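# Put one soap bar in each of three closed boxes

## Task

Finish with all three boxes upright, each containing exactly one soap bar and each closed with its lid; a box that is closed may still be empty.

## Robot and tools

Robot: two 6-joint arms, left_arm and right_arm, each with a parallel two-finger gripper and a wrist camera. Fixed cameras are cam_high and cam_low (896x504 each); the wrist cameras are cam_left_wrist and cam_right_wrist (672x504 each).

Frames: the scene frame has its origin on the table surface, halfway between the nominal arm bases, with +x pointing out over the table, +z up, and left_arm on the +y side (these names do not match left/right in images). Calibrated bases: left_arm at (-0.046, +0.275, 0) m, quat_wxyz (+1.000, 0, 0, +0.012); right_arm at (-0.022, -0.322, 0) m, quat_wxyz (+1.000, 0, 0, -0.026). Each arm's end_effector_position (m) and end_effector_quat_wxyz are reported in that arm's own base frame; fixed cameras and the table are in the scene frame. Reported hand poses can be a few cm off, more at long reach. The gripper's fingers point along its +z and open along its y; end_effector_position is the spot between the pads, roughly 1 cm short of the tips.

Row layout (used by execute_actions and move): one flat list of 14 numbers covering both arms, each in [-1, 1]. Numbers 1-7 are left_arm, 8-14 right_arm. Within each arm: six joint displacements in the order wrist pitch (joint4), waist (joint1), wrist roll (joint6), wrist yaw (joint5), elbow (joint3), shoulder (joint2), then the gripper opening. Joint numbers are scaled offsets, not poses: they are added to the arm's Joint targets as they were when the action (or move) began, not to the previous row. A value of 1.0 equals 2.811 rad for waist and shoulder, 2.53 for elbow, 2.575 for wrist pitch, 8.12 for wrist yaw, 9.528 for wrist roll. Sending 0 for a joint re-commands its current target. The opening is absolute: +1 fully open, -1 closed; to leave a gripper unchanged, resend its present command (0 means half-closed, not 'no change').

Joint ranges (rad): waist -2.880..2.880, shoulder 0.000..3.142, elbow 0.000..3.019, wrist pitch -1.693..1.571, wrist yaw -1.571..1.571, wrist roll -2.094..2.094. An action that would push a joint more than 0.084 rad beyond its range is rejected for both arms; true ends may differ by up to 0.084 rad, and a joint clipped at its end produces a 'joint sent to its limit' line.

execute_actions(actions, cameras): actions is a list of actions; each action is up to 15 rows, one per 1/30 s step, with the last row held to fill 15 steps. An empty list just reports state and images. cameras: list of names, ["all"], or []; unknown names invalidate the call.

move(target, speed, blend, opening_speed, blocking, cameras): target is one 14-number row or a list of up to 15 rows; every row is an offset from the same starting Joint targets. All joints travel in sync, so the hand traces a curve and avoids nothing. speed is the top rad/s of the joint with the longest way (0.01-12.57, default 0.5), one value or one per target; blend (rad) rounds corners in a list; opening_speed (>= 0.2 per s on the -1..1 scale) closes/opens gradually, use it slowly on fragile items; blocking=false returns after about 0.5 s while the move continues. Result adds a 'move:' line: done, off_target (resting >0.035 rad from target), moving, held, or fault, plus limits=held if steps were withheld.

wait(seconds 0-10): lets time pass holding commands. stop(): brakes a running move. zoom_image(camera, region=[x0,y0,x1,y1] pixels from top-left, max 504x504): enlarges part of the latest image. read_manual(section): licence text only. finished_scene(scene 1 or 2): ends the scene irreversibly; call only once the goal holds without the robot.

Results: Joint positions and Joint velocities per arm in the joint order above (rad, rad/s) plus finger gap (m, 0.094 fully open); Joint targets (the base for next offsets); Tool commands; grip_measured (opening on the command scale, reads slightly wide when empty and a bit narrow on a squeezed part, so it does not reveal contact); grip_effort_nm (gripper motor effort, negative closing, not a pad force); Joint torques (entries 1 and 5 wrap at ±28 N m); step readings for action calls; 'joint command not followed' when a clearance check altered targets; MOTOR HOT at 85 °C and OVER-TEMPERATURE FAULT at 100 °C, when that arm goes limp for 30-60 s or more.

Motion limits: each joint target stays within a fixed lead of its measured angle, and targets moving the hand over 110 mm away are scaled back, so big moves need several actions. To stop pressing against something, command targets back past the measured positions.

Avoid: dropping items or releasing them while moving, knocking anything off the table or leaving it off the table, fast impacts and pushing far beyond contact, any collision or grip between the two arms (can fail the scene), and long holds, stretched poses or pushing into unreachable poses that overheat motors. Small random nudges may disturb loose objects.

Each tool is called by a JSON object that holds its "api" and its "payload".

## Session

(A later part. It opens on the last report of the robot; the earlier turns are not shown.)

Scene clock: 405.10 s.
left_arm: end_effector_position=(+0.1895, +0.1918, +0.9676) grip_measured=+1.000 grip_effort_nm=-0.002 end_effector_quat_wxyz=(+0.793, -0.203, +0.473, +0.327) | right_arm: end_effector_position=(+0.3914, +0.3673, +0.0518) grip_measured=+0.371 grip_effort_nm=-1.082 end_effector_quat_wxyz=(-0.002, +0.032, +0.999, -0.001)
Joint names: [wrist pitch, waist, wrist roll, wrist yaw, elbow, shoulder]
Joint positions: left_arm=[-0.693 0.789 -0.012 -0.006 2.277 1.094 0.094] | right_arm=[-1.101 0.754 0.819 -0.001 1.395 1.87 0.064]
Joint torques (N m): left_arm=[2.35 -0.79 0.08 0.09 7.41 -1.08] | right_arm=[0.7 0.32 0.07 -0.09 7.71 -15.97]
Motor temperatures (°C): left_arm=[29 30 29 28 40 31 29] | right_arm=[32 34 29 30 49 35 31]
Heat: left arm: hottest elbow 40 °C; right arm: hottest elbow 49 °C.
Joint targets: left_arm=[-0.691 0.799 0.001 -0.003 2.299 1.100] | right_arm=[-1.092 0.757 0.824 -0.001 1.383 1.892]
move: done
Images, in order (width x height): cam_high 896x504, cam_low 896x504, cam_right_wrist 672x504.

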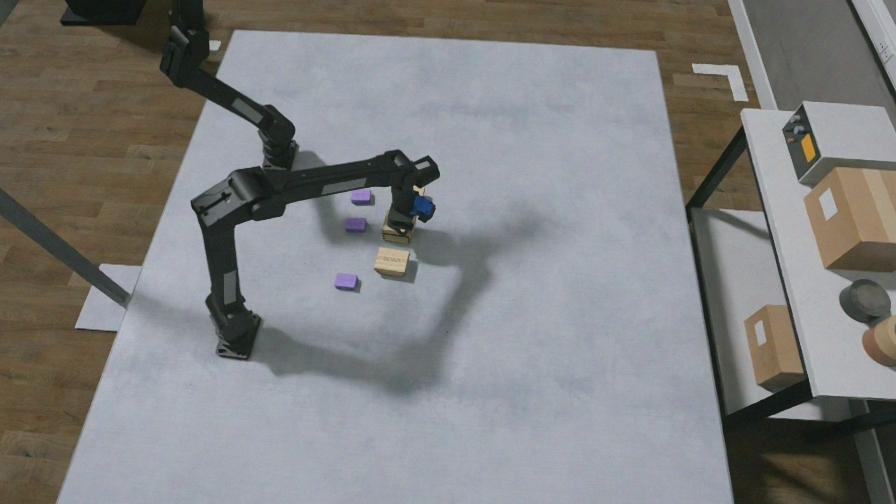

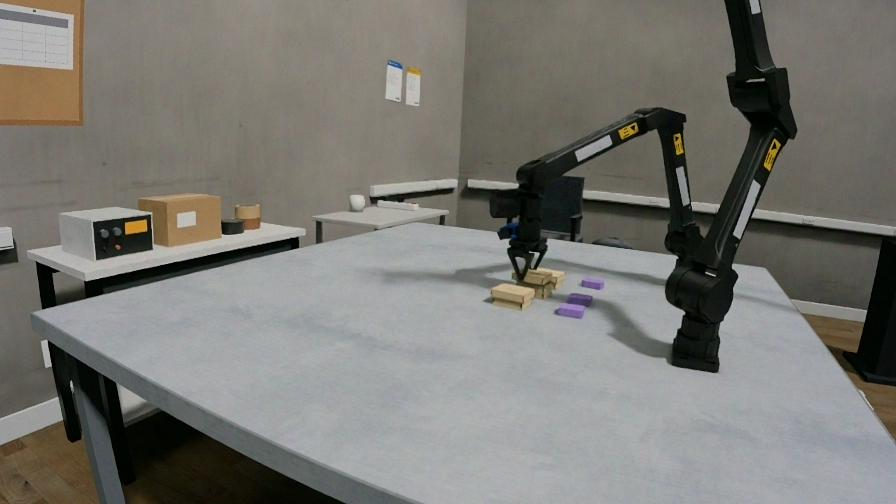

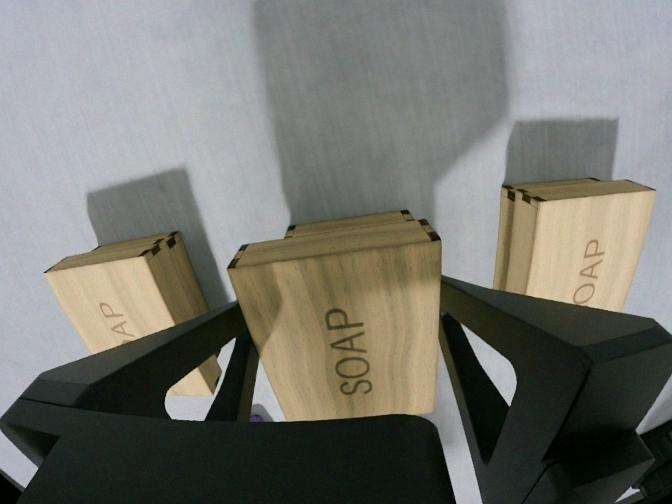

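{"api": "move", "payload": {"target": [0,0,0,0,0,0,1,0.0027,0,0,0,-0.0087,-0.0185,0.2], "speed": 0.2, "cameras": ["cam_right_wrist","cam_low","cam_high"]}}

{"api": "zoom_image", "payload": {"camera": "cam_right_wrist", "region": [200, 180, 480, 390]}}

{"api": "zoom_image", "payload": {"camera": "cam_high", "region": [360, 170, 440, 250]}}

Scene clock: 478.10 s.
left_arm: end_effector_position=(+0.1895, +0.1918, +0.9676) grip_measured=+1.000 grip_effort_nm=-0.002 end_effector_quat_wxyz=(+0.793, -0.203, +0.473, +0.327) | right_arm: end_effector_position=(+0.3876, +0.3636, +0.0530) grip_measured=+0.371 grip_effort_nm=-1.072 end_effector_quat_wxyz=(-0.001, +0.032, +0.999, +0.000)
Joint names: [wrist pitch, waist, wrist roll, wrist yaw, elbow, shoulder]
Joint positions: left_arm=[-0.693 0.789 -0.012 -0.006 2.277 1.094 0.094] | right_arm=[-1.094 0.754 0.819 -0.001 1.375 1.855 0.064]
Joint torques (N m): left_arm=[2.35 -0.79 0.08 0.09 7.39 -1.03] | right_arm=[0.7 0.32 0.07 -0.09 7.5 -18.55]
Motor temperatures (°C): left_arm=[29 30 29 28 39 31 29] | right_arm=[32 33 29 30 43 35 32]
Heat: left arm: hottest elbow 39 °C; right arm: hottest elbow 43 °C.
Joint targets: left_arm=[-0.691 0.799 0.001 -0.003 2.299 1.100] | right_arm=[-1.085 0.757 0.824 -0.001 1.361 1.840]
move: done
Images, in order (width x height): cam_high 896x504, cam_low 896x504, cam_right_wrist 672x504.

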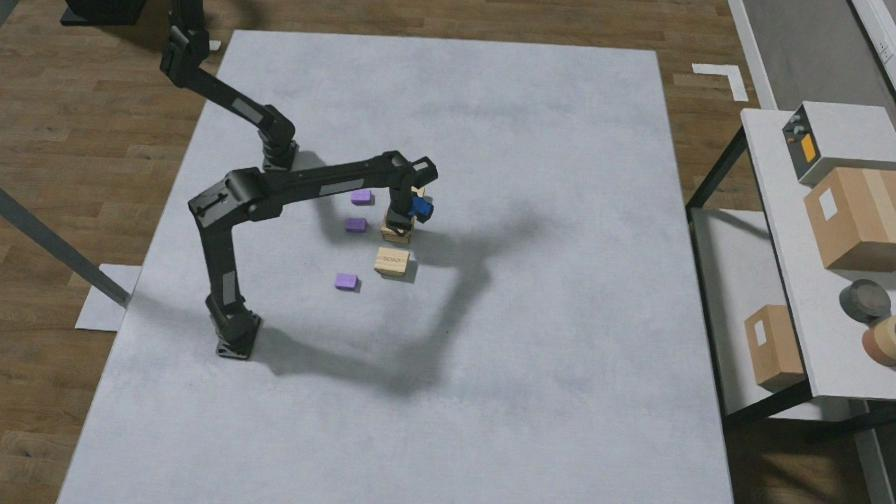

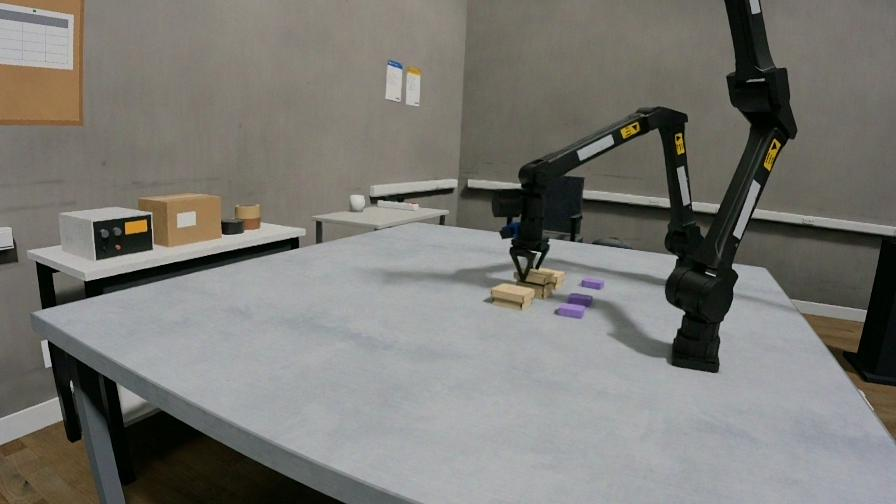

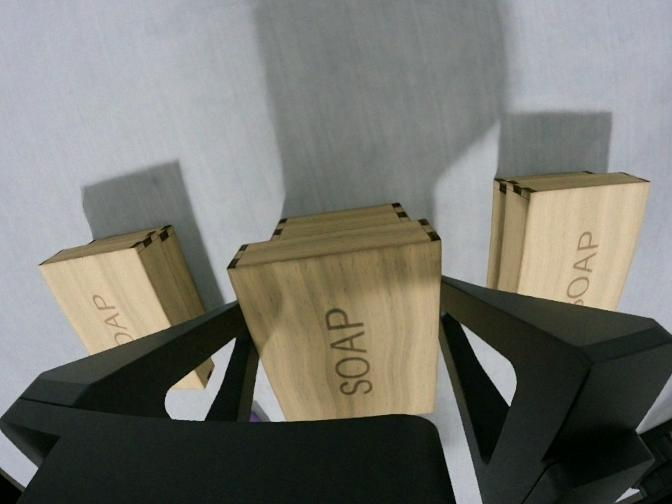

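Scaled by 1.800 from the camera's 672x504 image, which has a finer 960x720 frame.

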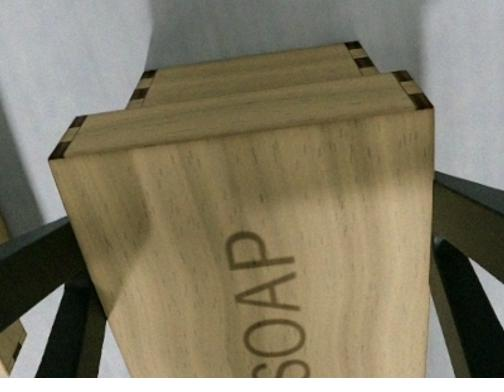

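Scaled by 6.300 from the camera's 896x504 image, which has a finer 1280x720 frame.

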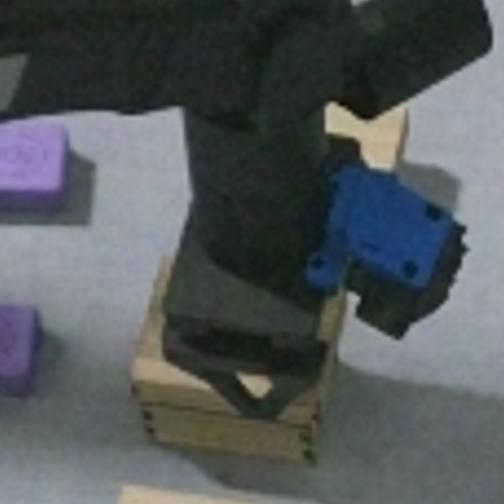

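{"api": "zoom_image", "payload": {"camera": "cam_high", "region": [375, 205, 420, 250]}}

{"api": "zoom_image", "payload": {"camera": "cam_low", "region": [505, 255, 565, 310]}}

Scaled by 11.200 from the camera's 896x504 image, which has a finer 1280x720 frame.

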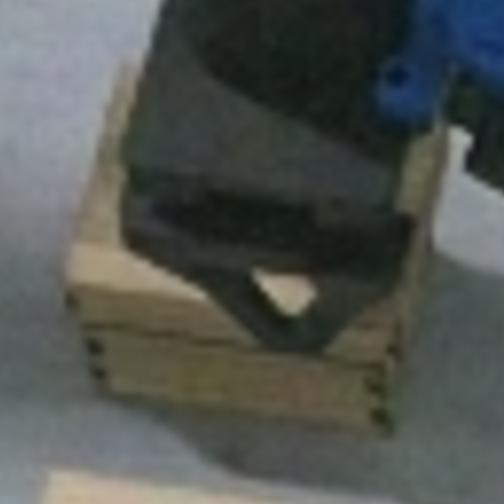

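Scaled by 8.400 from the camera's 896x504 image, which has a finer 1280x720 frame.

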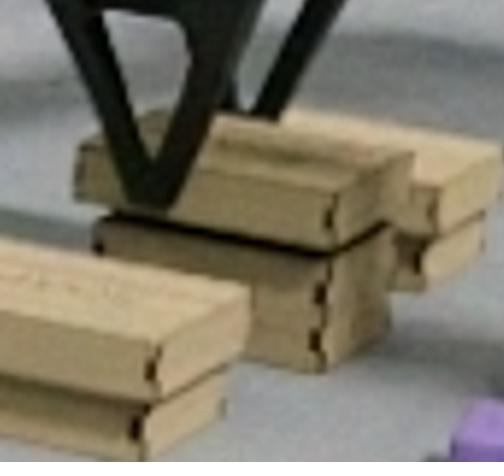

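{"api": "move", "payload": {"target": [[0,0,0,0,0,0,1,0,0,0,0,0,0.0117,0.2],[0,0,0,0,0,0,1,0.0179,0,0,0,-0.0083,0.0213,0.2]], "speed": 0.1, "cameras": ["cam_right_wrist","cam_low","cam_high"]}}

{"api": "zoom_image", "payload": {"camera": "cam_low", "region": [505, 255, 565, 310]}}

{"api": "zoom_image", "payload": {"camera": "cam_high", "region": [375, 205, 420, 250]}}

Scene clock: 520.90 s.
left_arm: end_effector_position=(+0.1895, +0.1918, +0.9676) grip_measured=+1.000 grip_effort_nm=-0.012 end_effector_quat_wxyz=(+0.793, -0.203, +0.473, +0.327) | right_arm: end_effector_position=(+0.3886, +0.3645, +0.0475) grip_measured=+0.371 grip_effort_nm=-1.077 end_effector_quat_wxyz=(+0.003, +0.032, +0.999, +0.004)
Joint names: [wrist pitch, waist, wrist roll, wrist yaw, elbow, shoulder]
Joint positions: left_arm=[-0.693 0.789 -0.012 -0.006 2.277 1.094 0.094] | right_arm=[-1.067 0.754 0.819 -0.001 1.364 1.858 0.064]
Joint torques (N m): left_arm=[2.33 -0.85 0.08 0.1 7.41 -1.08] | right_arm=[1.42 0.26 0.04 -0.11 6.69 -13.74]
Heat: left arm: hottest elbow 39 °C; right arm: hottest elbow 43 °C.
Joint targets: left_arm=[-0.691 0.799 0.001 -0.003 2.299 1.100] | right_arm=[-1.039 0.757 0.824 -0.001 1.340 1.900]
move: off_target (right_arm); right_arm: the shoulder is farthest, 0.042 rad from its target
Images, in order (width x height): cam_high 896x504, cam_low 896x504, cam_right_wrist 672x504.

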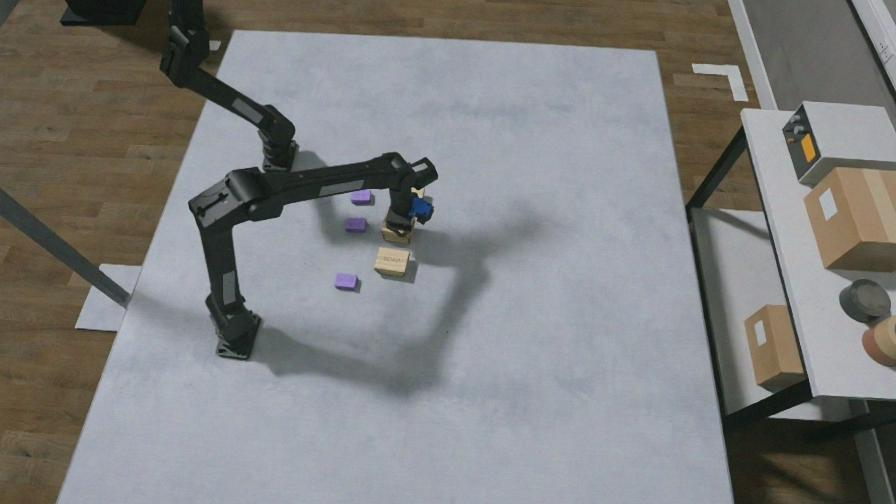

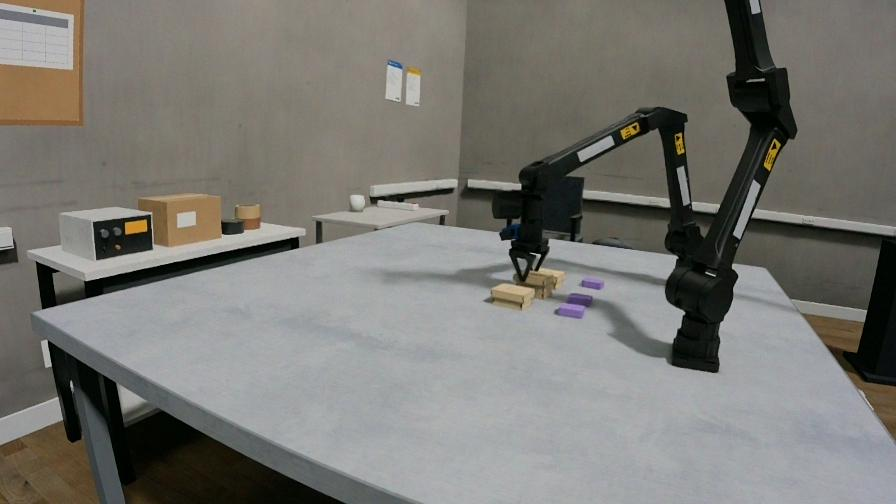

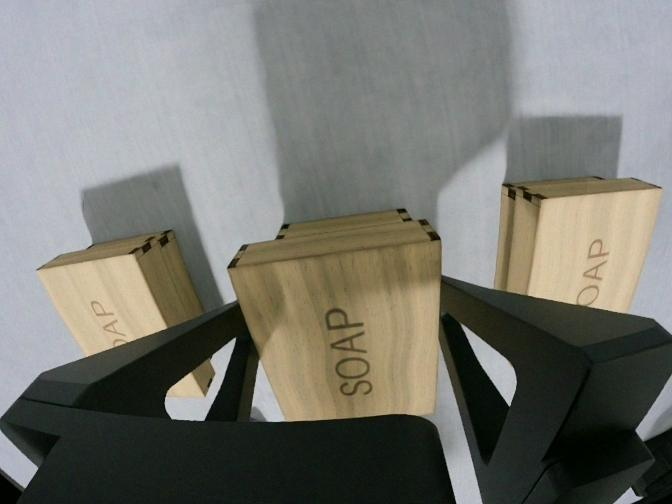

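Scaled by 8.400 from the camera's 896x504 image, which has a finer 1280x720 frame.

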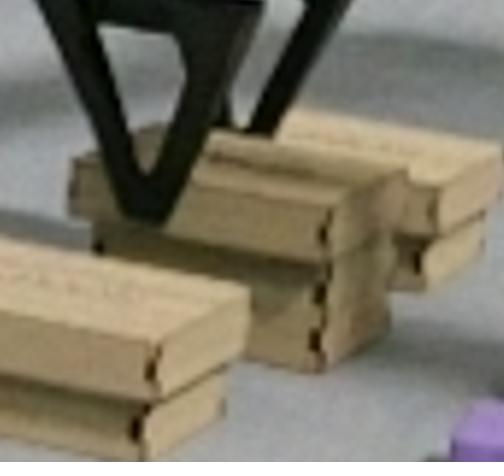

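Scaled by 11.200 from the camera's 896x504 image, which has a finer 1280x720 frame.

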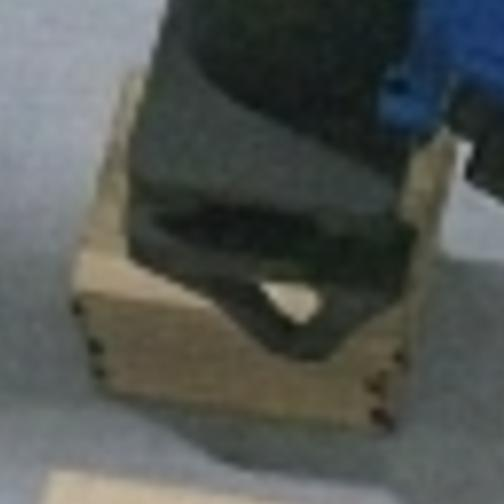

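{"api": "move", "payload": {"target": [[0,0,0,0,0,0,1,-0.0439,0,0,0,0.0405,-0.0308,0.2],[0,0,0,0,0,0,1,-0.041,0,0,0,0.018,-0.019,0.2],[0,0,0,0,0,0,1,-0.0163,0,0,0,0.0072,-0.0084,0.2]], "speed": 0.15, "cameras": ["cam_right_wrist","cam_low","cam_high"]}}

{"api": "zoom_image", "payload": {"camera": "cam_low", "region": [505, 255, 565, 310]}}

{"api": "zoom_image", "payload": {"camera": "cam_right_wrist", "region": [200, 180, 480, 390]}}

Scene clock: 559.20 s.
left_arm: end_effector_position=(+0.1895, +0.1918, +0.9676) grip_measured=+1.000 grip_effort_nm=-0.007 end_effector_quat_wxyz=(+0.793, -0.203, +0.473, +0.327) | right_arm: end_effector_position=(+0.3869, +0.3629, +0.0525) grip_measured=+0.371 grip_effort_nm=-1.077 end_effector_quat_wxyz=(-0.001, +0.032, +0.999, +0.000)
Joint names: [wrist pitch, waist, wrist roll, wrist yaw, elbow, shoulder]
Joint positions: left_arm=[-0.693 0.789 -0.012 -0.006 2.277 1.094 0.094] | right_arm=[-1.09 0.754 0.819 -0.001 1.37 1.852 0.064]
Joint torques (N m): left_arm=[2.33 -0.79 0.08 0.1 7.42 -1.03] | right_arm=[0.72 0.32 0.07 -0.11 7.65 -15.09]
Heat: left arm: hottest elbow 39 °C; right arm: hottest elbow 42 °C.
Joint targets: left_arm=[-0.691 0.799 0.001 -0.003 2.299 1.100] | right_arm=[-1.081 0.757 0.824 -0.001 1.358 1.876]
move: done
Images, in order (width x height): cam_high 896x504, cam_low 896x504, cam_right_wrist 672x504.

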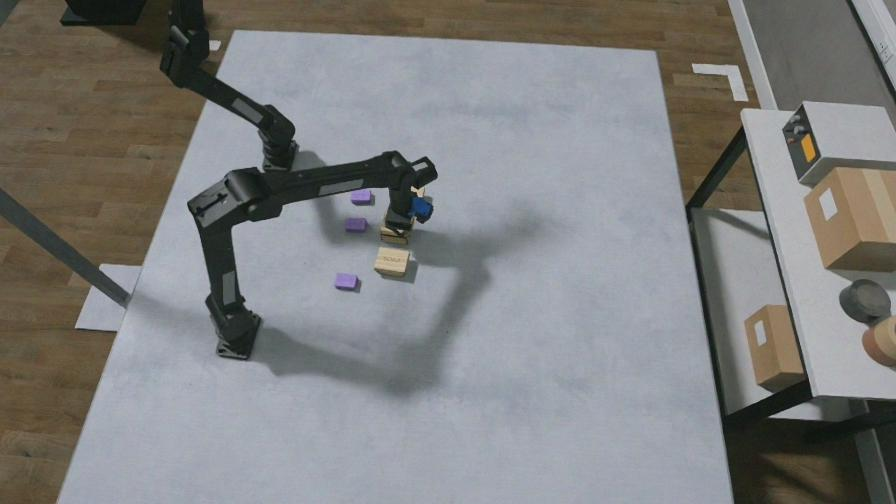

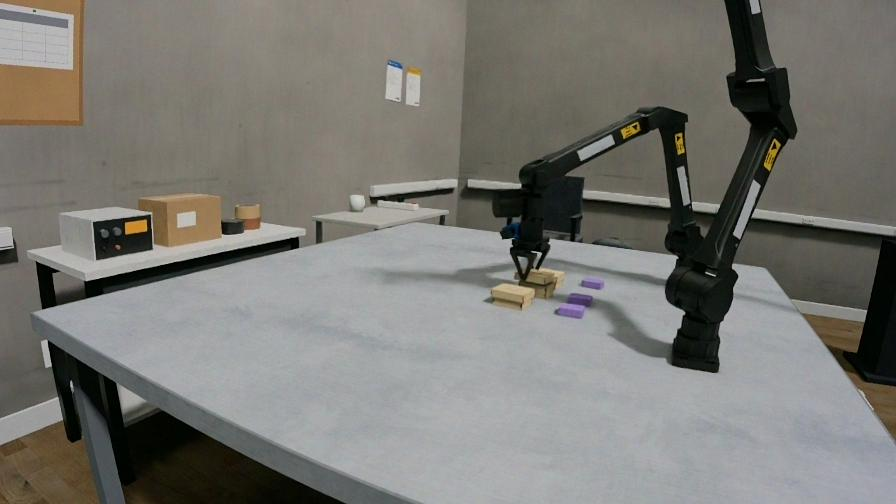

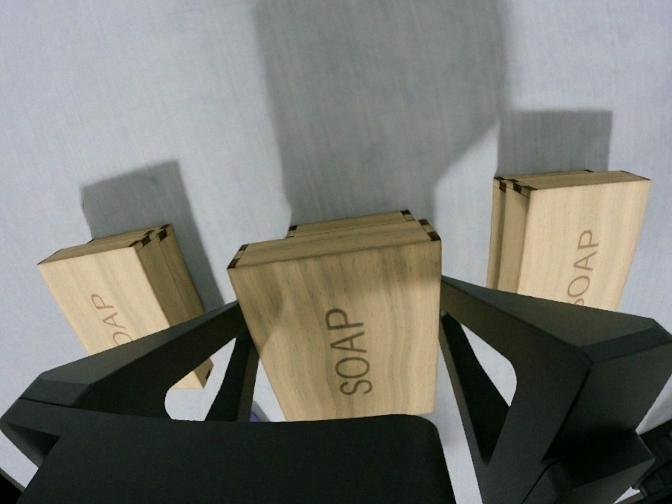

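Scaled by 8.400 from the camera's 896x504 image, which has a finer 1280x720 frame.

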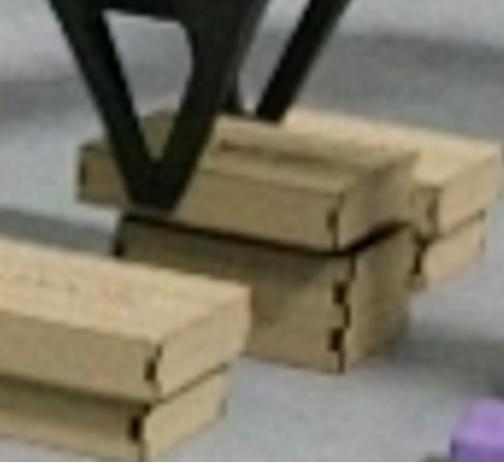

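Scaled by 1.800 from the camera's 672x504 image, which has a finer 960x720 frame.

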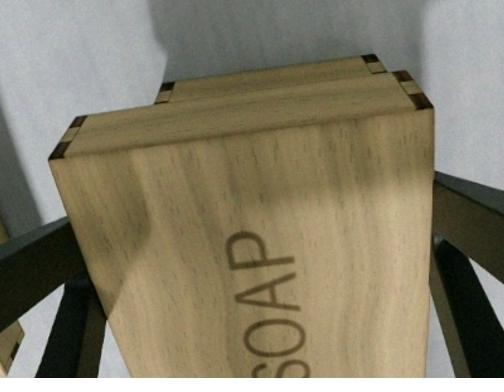

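{"api": "zoom_image", "payload": {"camera": "cam_high", "region": [375, 205, 420, 250]}}

{"api": "zoom_image", "payload": {"camera": "cam_high", "region": [370, 235, 415, 280]}}

{"api": "zoom_image", "payload": {"camera": "cam_low", "region": [485, 270, 545, 325]}}

Scaled by 11.200 from the camera's 896x504 image, which has a finer 1280x720 frame.

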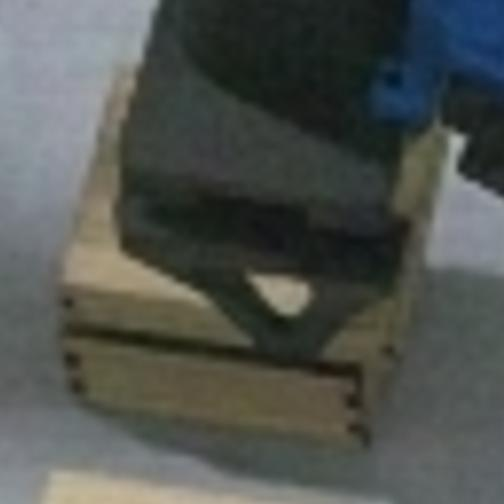

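Scaled by 11.200 from the camera's 896x504 image, which has a finer 1280x720 frame.

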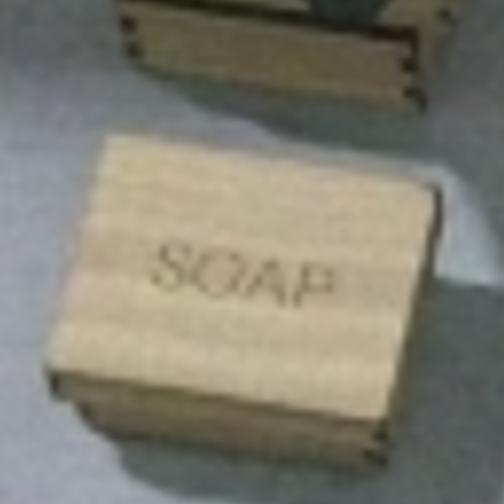

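Scaled by 8.400 from the camera's 896x504 image, which has a finer 1280x720 frame.

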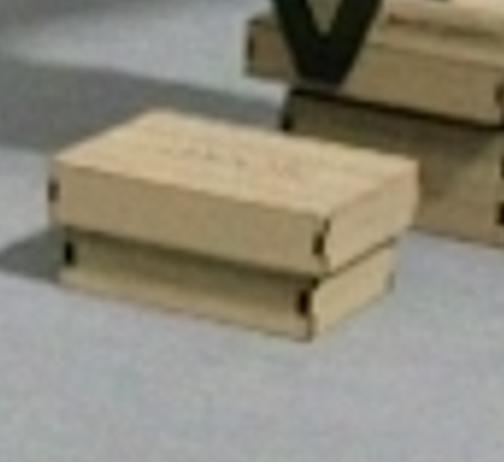

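{"api": "move", "payload": {"target": [[0,0,0,0,0,0,1,-0.0202,0,0,0,0,-0.0256,0.2],[0,0,0,0,0,0,1,-0.019,0,0,0,0,-0.0135,0.2],[0,0,0,0,0,0,1,0.0027,0,0,0,-0.0083,-0.0046,0.2]], "speed": 0.15, "cameras": ["cam_right_wrist","cam_low","cam_high"]}}

{"api": "zoom_image", "payload": {"camera": "cam_low", "region": [505, 255, 565, 310]}}

{"api": "zoom_image", "payload": {"camera": "cam_right_wrist", "region": [200, 180, 480, 390]}}

{"api": "zoom_image", "payload": {"camera": "cam_high", "region": [375, 205, 420, 250]}}

Scene clock: 616.00 s.
left_arm: end_effector_position=(+0.1895, +0.1918, +0.9676) grip_measured=+1.000 grip_effort_nm=-0.012 end_effector_quat_wxyz=(+0.793, -0.203, +0.473, +0.327) | right_arm: end_effector_position=(+0.3826, +0.3588, +0.0519) grip_measured=+0.371 grip_effort_nm=-1.077 end_effector_quat_wxyz=(-0.001, +0.032, +0.999, +0.000)
Joint names: [wrist pitch, waist, wrist roll, wrist yaw, elbow, shoulder]
Joint positions: left_arm=[-0.693 0.789 -0.012 -0.006 2.277 1.094 0.094] | right_arm=[-1.083 0.754 0.819 -0.001 1.35 1.84 0.064]
Joint torques (N m): left_arm=[2.36 -0.79 0.09 0.09 7.41 -1.08] | right_arm=[0.61 0.32 0.07 -0.11 7.57 -15.15]
Heat: left arm: hottest elbow 39 °C; right arm: hottest elbow 43 °C.
Joint targets: left_arm=[-0.691 0.799 0.001 -0.003 2.299 1.100] | right_arm=[-1.074 0.757 0.824 -0.001 1.337 1.864]
move: done
Images, in order (width x height): cam_high 896x504, cam_low 896x504, cam_right_wrist 672x504.

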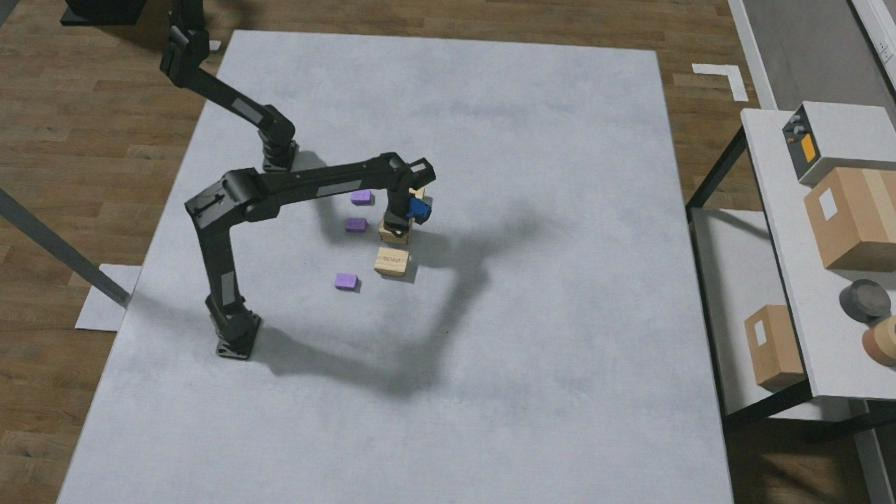

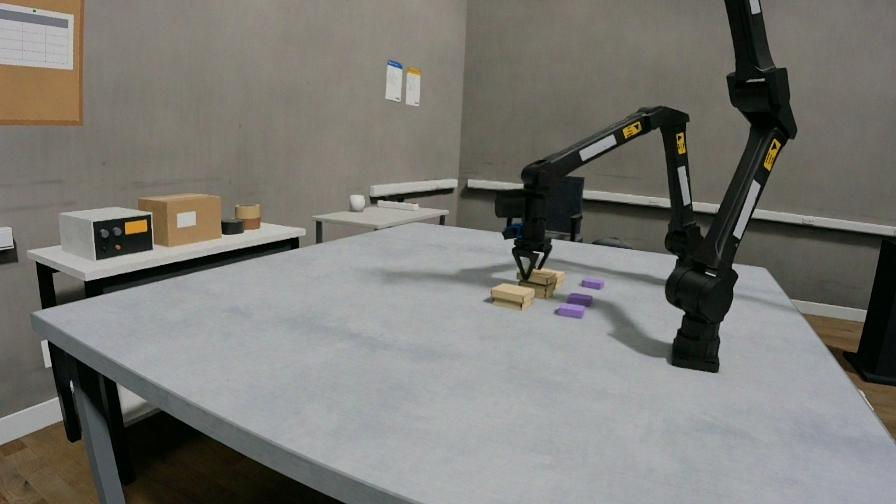

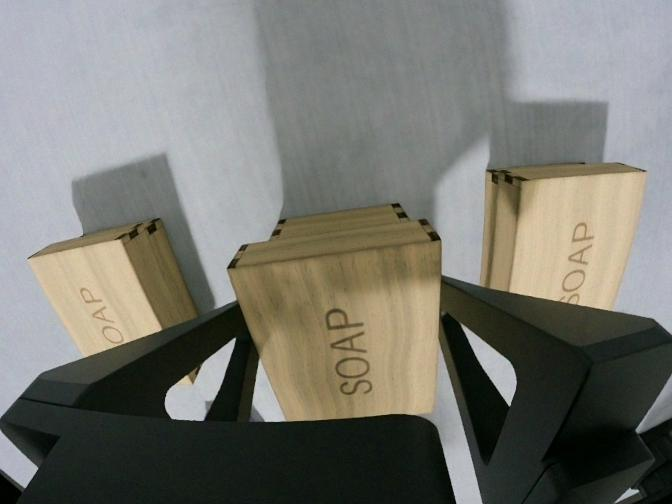

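Scaled by 8.400 from the camera's 896x504 image, which has a finer 1280x720 frame.

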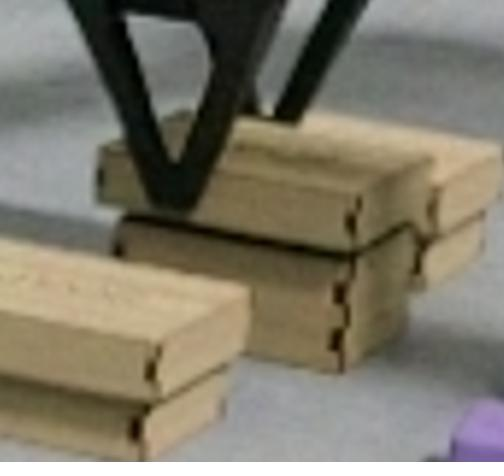

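Scaled by 1.800 from the camera's 672x504 image, which has a finer 960x720 frame.

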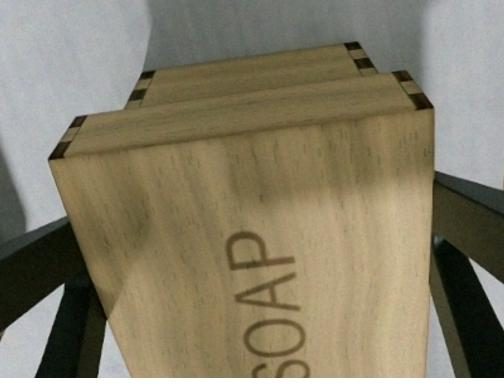

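Scaled by 11.200 from the camera's 896x504 image, which has a finer 1280x720 frame.

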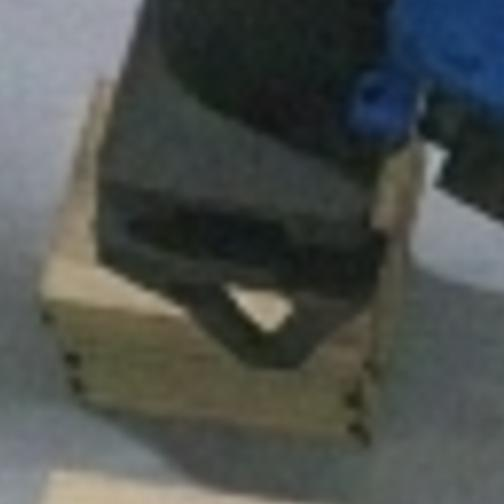

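{"api": "move", "payload": {"target": [[0,0,0,0,0,0,1,0.0039,0,0,0,-0.0045,0,0.2],[0,0,0,0,0,0,1,0.0183,0,0,0,-0.0111,0.006,0.2]], "speed": 0.08, "cameras": ["cam_right_wrist","cam_low","cam_high"]}}

{"api": "zoom_image", "payload": {"camera": "cam_low", "region": [505, 255, 565, 310]}}

{"api": "zoom_image", "payload": {"camera": "cam_high", "region": [375, 205, 420, 250]}}

Scene clock: 643.60 s.
left_arm: end_effector_position=(+0.1895, +0.1918, +0.9676) grip_measured=+1.000 grip_effort_nm=-0.012 end_effector_quat_wxyz=(+0.793, -0.203, +0.473, +0.327) | right_arm: end_effector_position=(+0.3813, +0.3577, +0.0351) grip_measured=+0.371 grip_effort_nm=-1.072 end_effector_quat_wxyz=(+0.001, +0.032, +0.999, +0.001)
Joint names: [wrist pitch, waist, wrist roll, wrist yaw, elbow, shoulder]
Joint positions: left_arm=[-0.693 0.789 -0.012 -0.006 2.277 1.094 0.094] | right_arm=[-1.036 0.754 0.819 -0.001 1.322 1.855 0.064]
Joint torques (N m): left_arm=[2.35 -0.85 0.09 0.09 7.42 -1.08] | right_arm=[0.66 0.26 0.07 -0.11 7.35 -14.8]
Heat: left arm: hottest elbow 39 °C; right arm: hottest elbow 42 °C.
Joint targets: left_arm=[-0.691 0.799 0.001 -0.003 2.299 1.100] | right_arm=[-1.027 0.757 0.824 -0.001 1.309 1.880]
move: done
Images, in order (width x height): cam_high 896x504, cam_low 896x504, cam_right_wrist 672x504.

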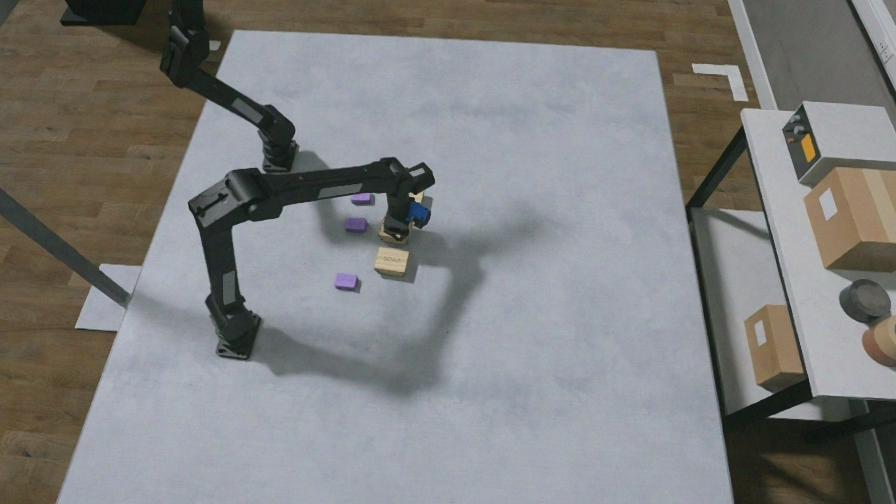

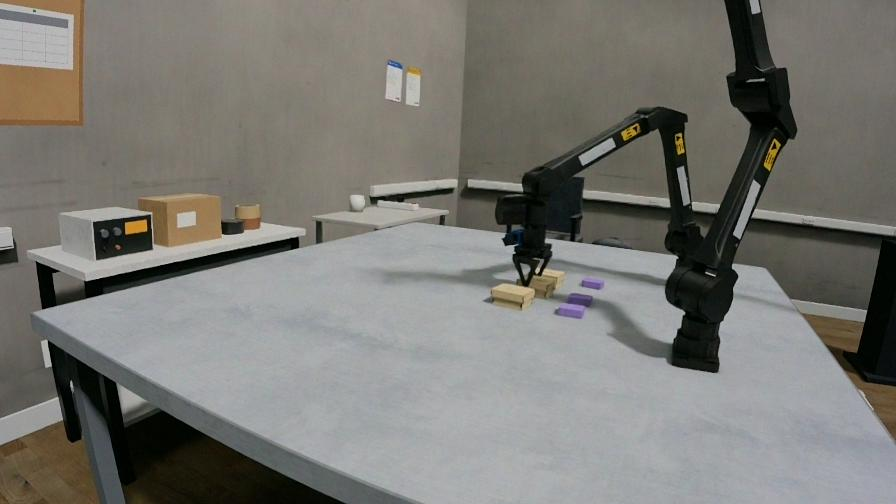

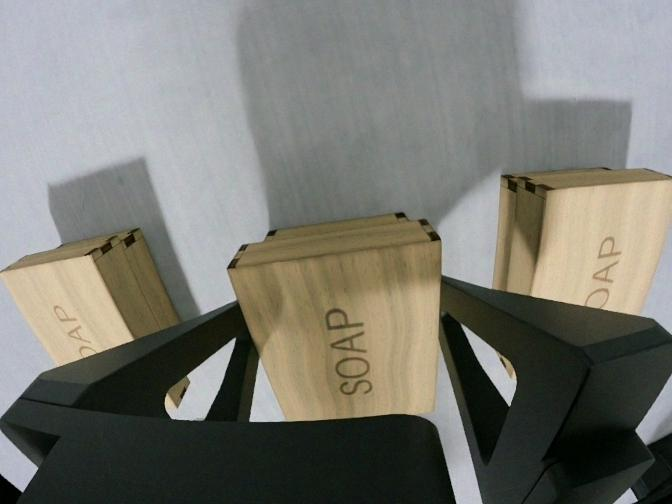

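Scaled by 8.400 from the camera's 896x504 image, which has a finer 1280x720 frame.

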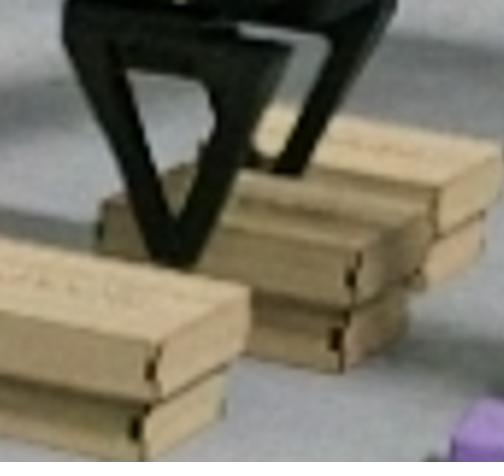

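Scaled by 11.200 from the camera's 896x504 image, which has a finer 1280x720 frame.

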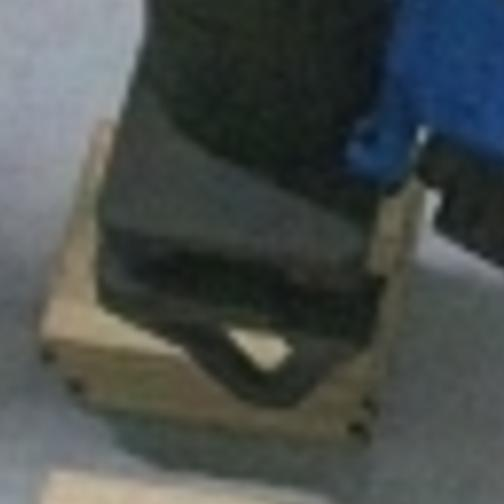

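{"api": "move", "payload": {"target": [[0,0,0,0,0,0,1,0,0,0,0,0,0,0.72],[0,0,0,0,0,0,1,-0.0054,0,0,0,0.021,-0.0117,0.72],[0,0,0,0,0,0,1,-0.1247,0,0,0,0.0949,-0.0564,0.72]], "speed": 0.3, "opening_speed": 0.8, "cameras": ["cam_right_wrist","cam_low","cam_high"]}}

{"api": "zoom_image", "payload": {"camera": "cam_low", "region": [480, 250, 580, 320]}}

Scene clock: 664.40 s.
left_arm: end_effector_position=(+0.1895, +0.1918, +0.9676) grip_measured=+1.000 grip_effort_nm=-0.012 end_effector_quat_wxyz=(+0.793, -0.203, +0.473, +0.327) | right_arm: end_effector_position=(+0.3787, +0.3552, +0.1598) grip_measured=+0.718 grip_effort_nm=0.042 end_effector_quat_wxyz=(-0.001, +0.032, +0.999, -0.001)
Joint names: [wrist pitch, waist, wrist roll, wrist yaw, elbow, shoulder]
Joint positions: left_arm=[-0.693 0.789 -0.012 -0.006 2.277 1.094 0.094] | right_arm=[-1.34 0.754 0.819 -0.001 1.495 1.728 0.081]
Joint torques (N m): left_arm=[2.35 -0.85 0.08 0.09 7.41 -1.03] | right_arm=[0.14 0.38 0.07 -0.11 14.09 -16.73]
Heat: left arm: hottest elbow 39 °C; right arm: hottest elbow 42 °C.
Joint targets: left_arm=[-0.691 0.799 0.001 -0.003 2.299 1.100] | right_arm=[-1.348 0.757 0.824 -0.001 1.549 1.722]
move: off_target (right_arm); right_arm: the elbow is farthest, 0.054 rad from its target
Images, in order (width x height): cam_high 896x504, cam_low 896x504, cam_right_wrist 672x504.

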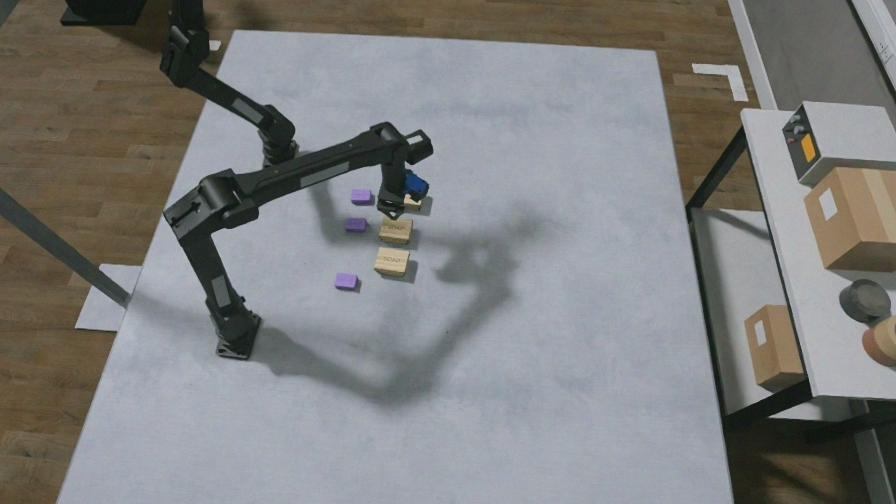

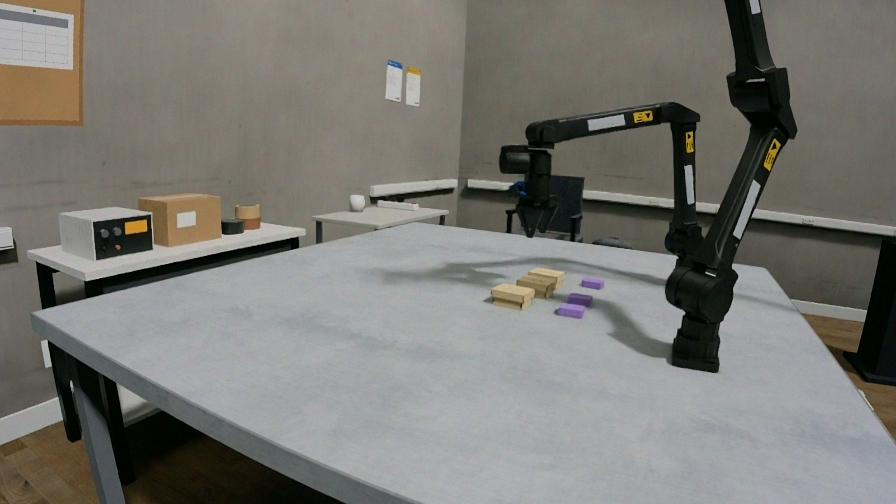

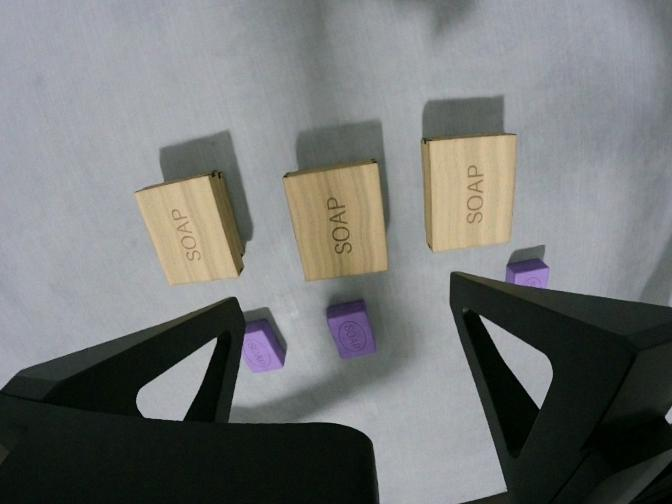

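Scaled by 5.040 from the camera's 896x504 image, which has a finer 1280x720 frame.

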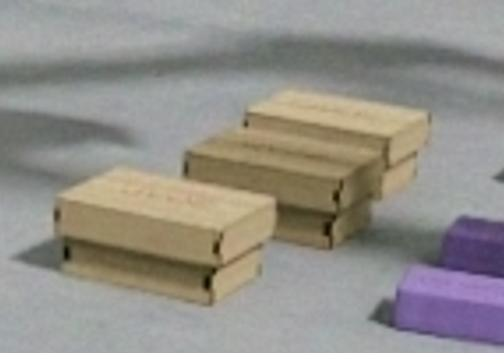

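{"api": "move", "payload": {"target": [0,0,0,0,0,0,1,0.0816,-0.0601,-0.0269,0,-0.1339,-0.0306,0.72], "speed": 0.5, "cameras": ["cam_right_wrist"]}}

Scene clock: 691.07 s.
left_arm: end_effector_position=(+0.1895, +0.1918, +0.9676) grip_measured=+1.000 grip_effort_nm=-0.012 end_effector_quat_wxyz=(+0.793, -0.203, +0.473, +0.327) | right_arm: end_effector_position=(+0.3875, +0.2603, +0.0998) grip_measured=+0.718 grip_effort_nm=0.042 end_effector_quat_wxyz=(+0.000, -0.006, +1.000, +0.000)
Joint names: [wrist pitch, waist, wrist roll, wrist yaw, elbow, shoulder]
Joint positions: left_arm=[-0.693 0.789 -0.012 -0.006 2.277 1.094 0.094] | right_arm=[-1.146 0.592 0.58 -0.001 1.224 1.648 0.081]
Joint torques (N m): left_arm=[2.35 -0.85 0.08 0.09 7.41 -1.08] | right_arm=[0.69 -0.32 -0.06 -0.11 7.84 -15.15]
Motor temperatures (°C): left_arm=[28 30 29 28 39 31 29] | right_arm=[31 33 28 30 48 36 32]
Heat: left arm: hottest elbow 39 °C; right arm: hottest elbow 48 °C.
Joint targets: left_arm=[-0.691 0.799 0.001 -0.003 2.299 1.100] | right_arm=[-1.138 0.588 0.568 -0.001 1.210 1.636]
move: done
Images, in order (width x height): cam_right_wrist 672x504.

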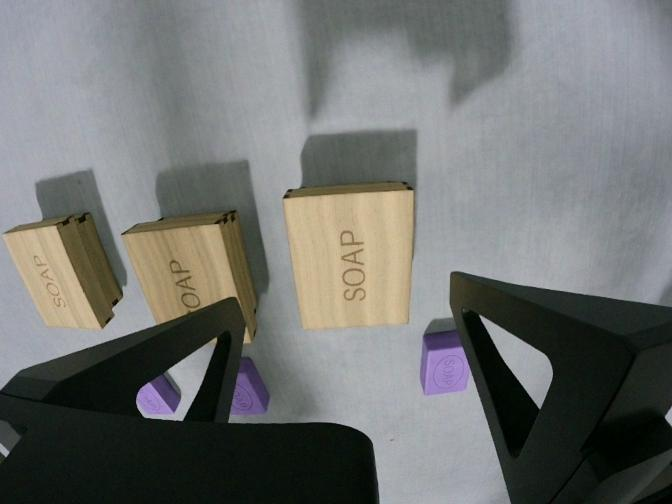

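{"api": "move", "payload": {"target": [0,0,0,0,0,0,1,0.0458,0,0.0103,0,-0.0279,0.0288,0.72], "speed": 0.25, "cameras": ["cam_right_wrist"]}}

Scene clock: 726.70 s.
left_arm: end_effector_position=(+0.1895, +0.1918, +0.9676) grip_measured=+1.000 grip_effort_nm=-0.007 end_effector_quat_wxyz=(+0.793, -0.203, +0.473, +0.327) | right_arm: end_effector_position=(+0.3833, +0.2575, +0.0515) grip_measured=+0.718 grip_effort_nm=0.032 end_effector_quat_wxyz=(-0.004, +0.031, +1.000, -0.002)
Joint names: [wrist pitch, waist, wrist roll, wrist yaw, elbow, shoulder]
Joint positions: left_arm=[-0.693 0.789 -0.012 -0.006 2.277 1.094 0.094] | right_arm=[-1.028 0.592 0.654 -0.001 1.15 1.701 0.081]
Joint torques (N m): left_arm=[2.33 -0.85 0.08 0.09 7.41 -1.08] | right_arm=[0.59 -0.32 0.13 -0.11 7.49 -13.16]
Heat: left arm: hottest elbow 39 °C; right arm: hottest elbow 45 °C.
Joint targets: left_arm=[-0.691 0.799 0.001 -0.003 2.299 1.100] | right_arm=[-1.020 0.588 0.666 -0.001 1.140 1.717]
move: done
Images, in order (width x height): cam_right_wrist 672x504.

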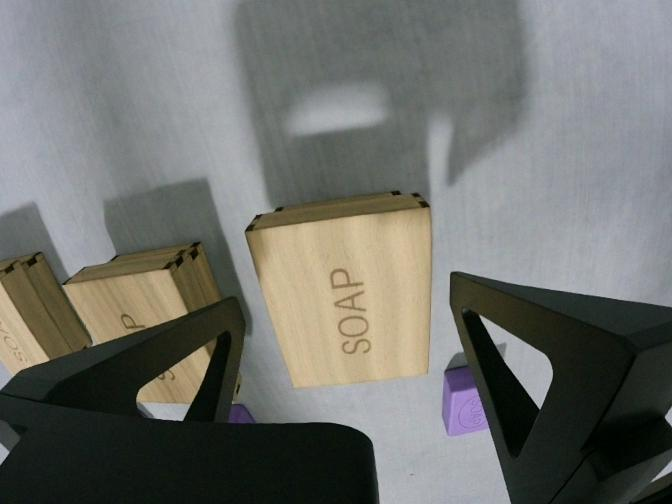

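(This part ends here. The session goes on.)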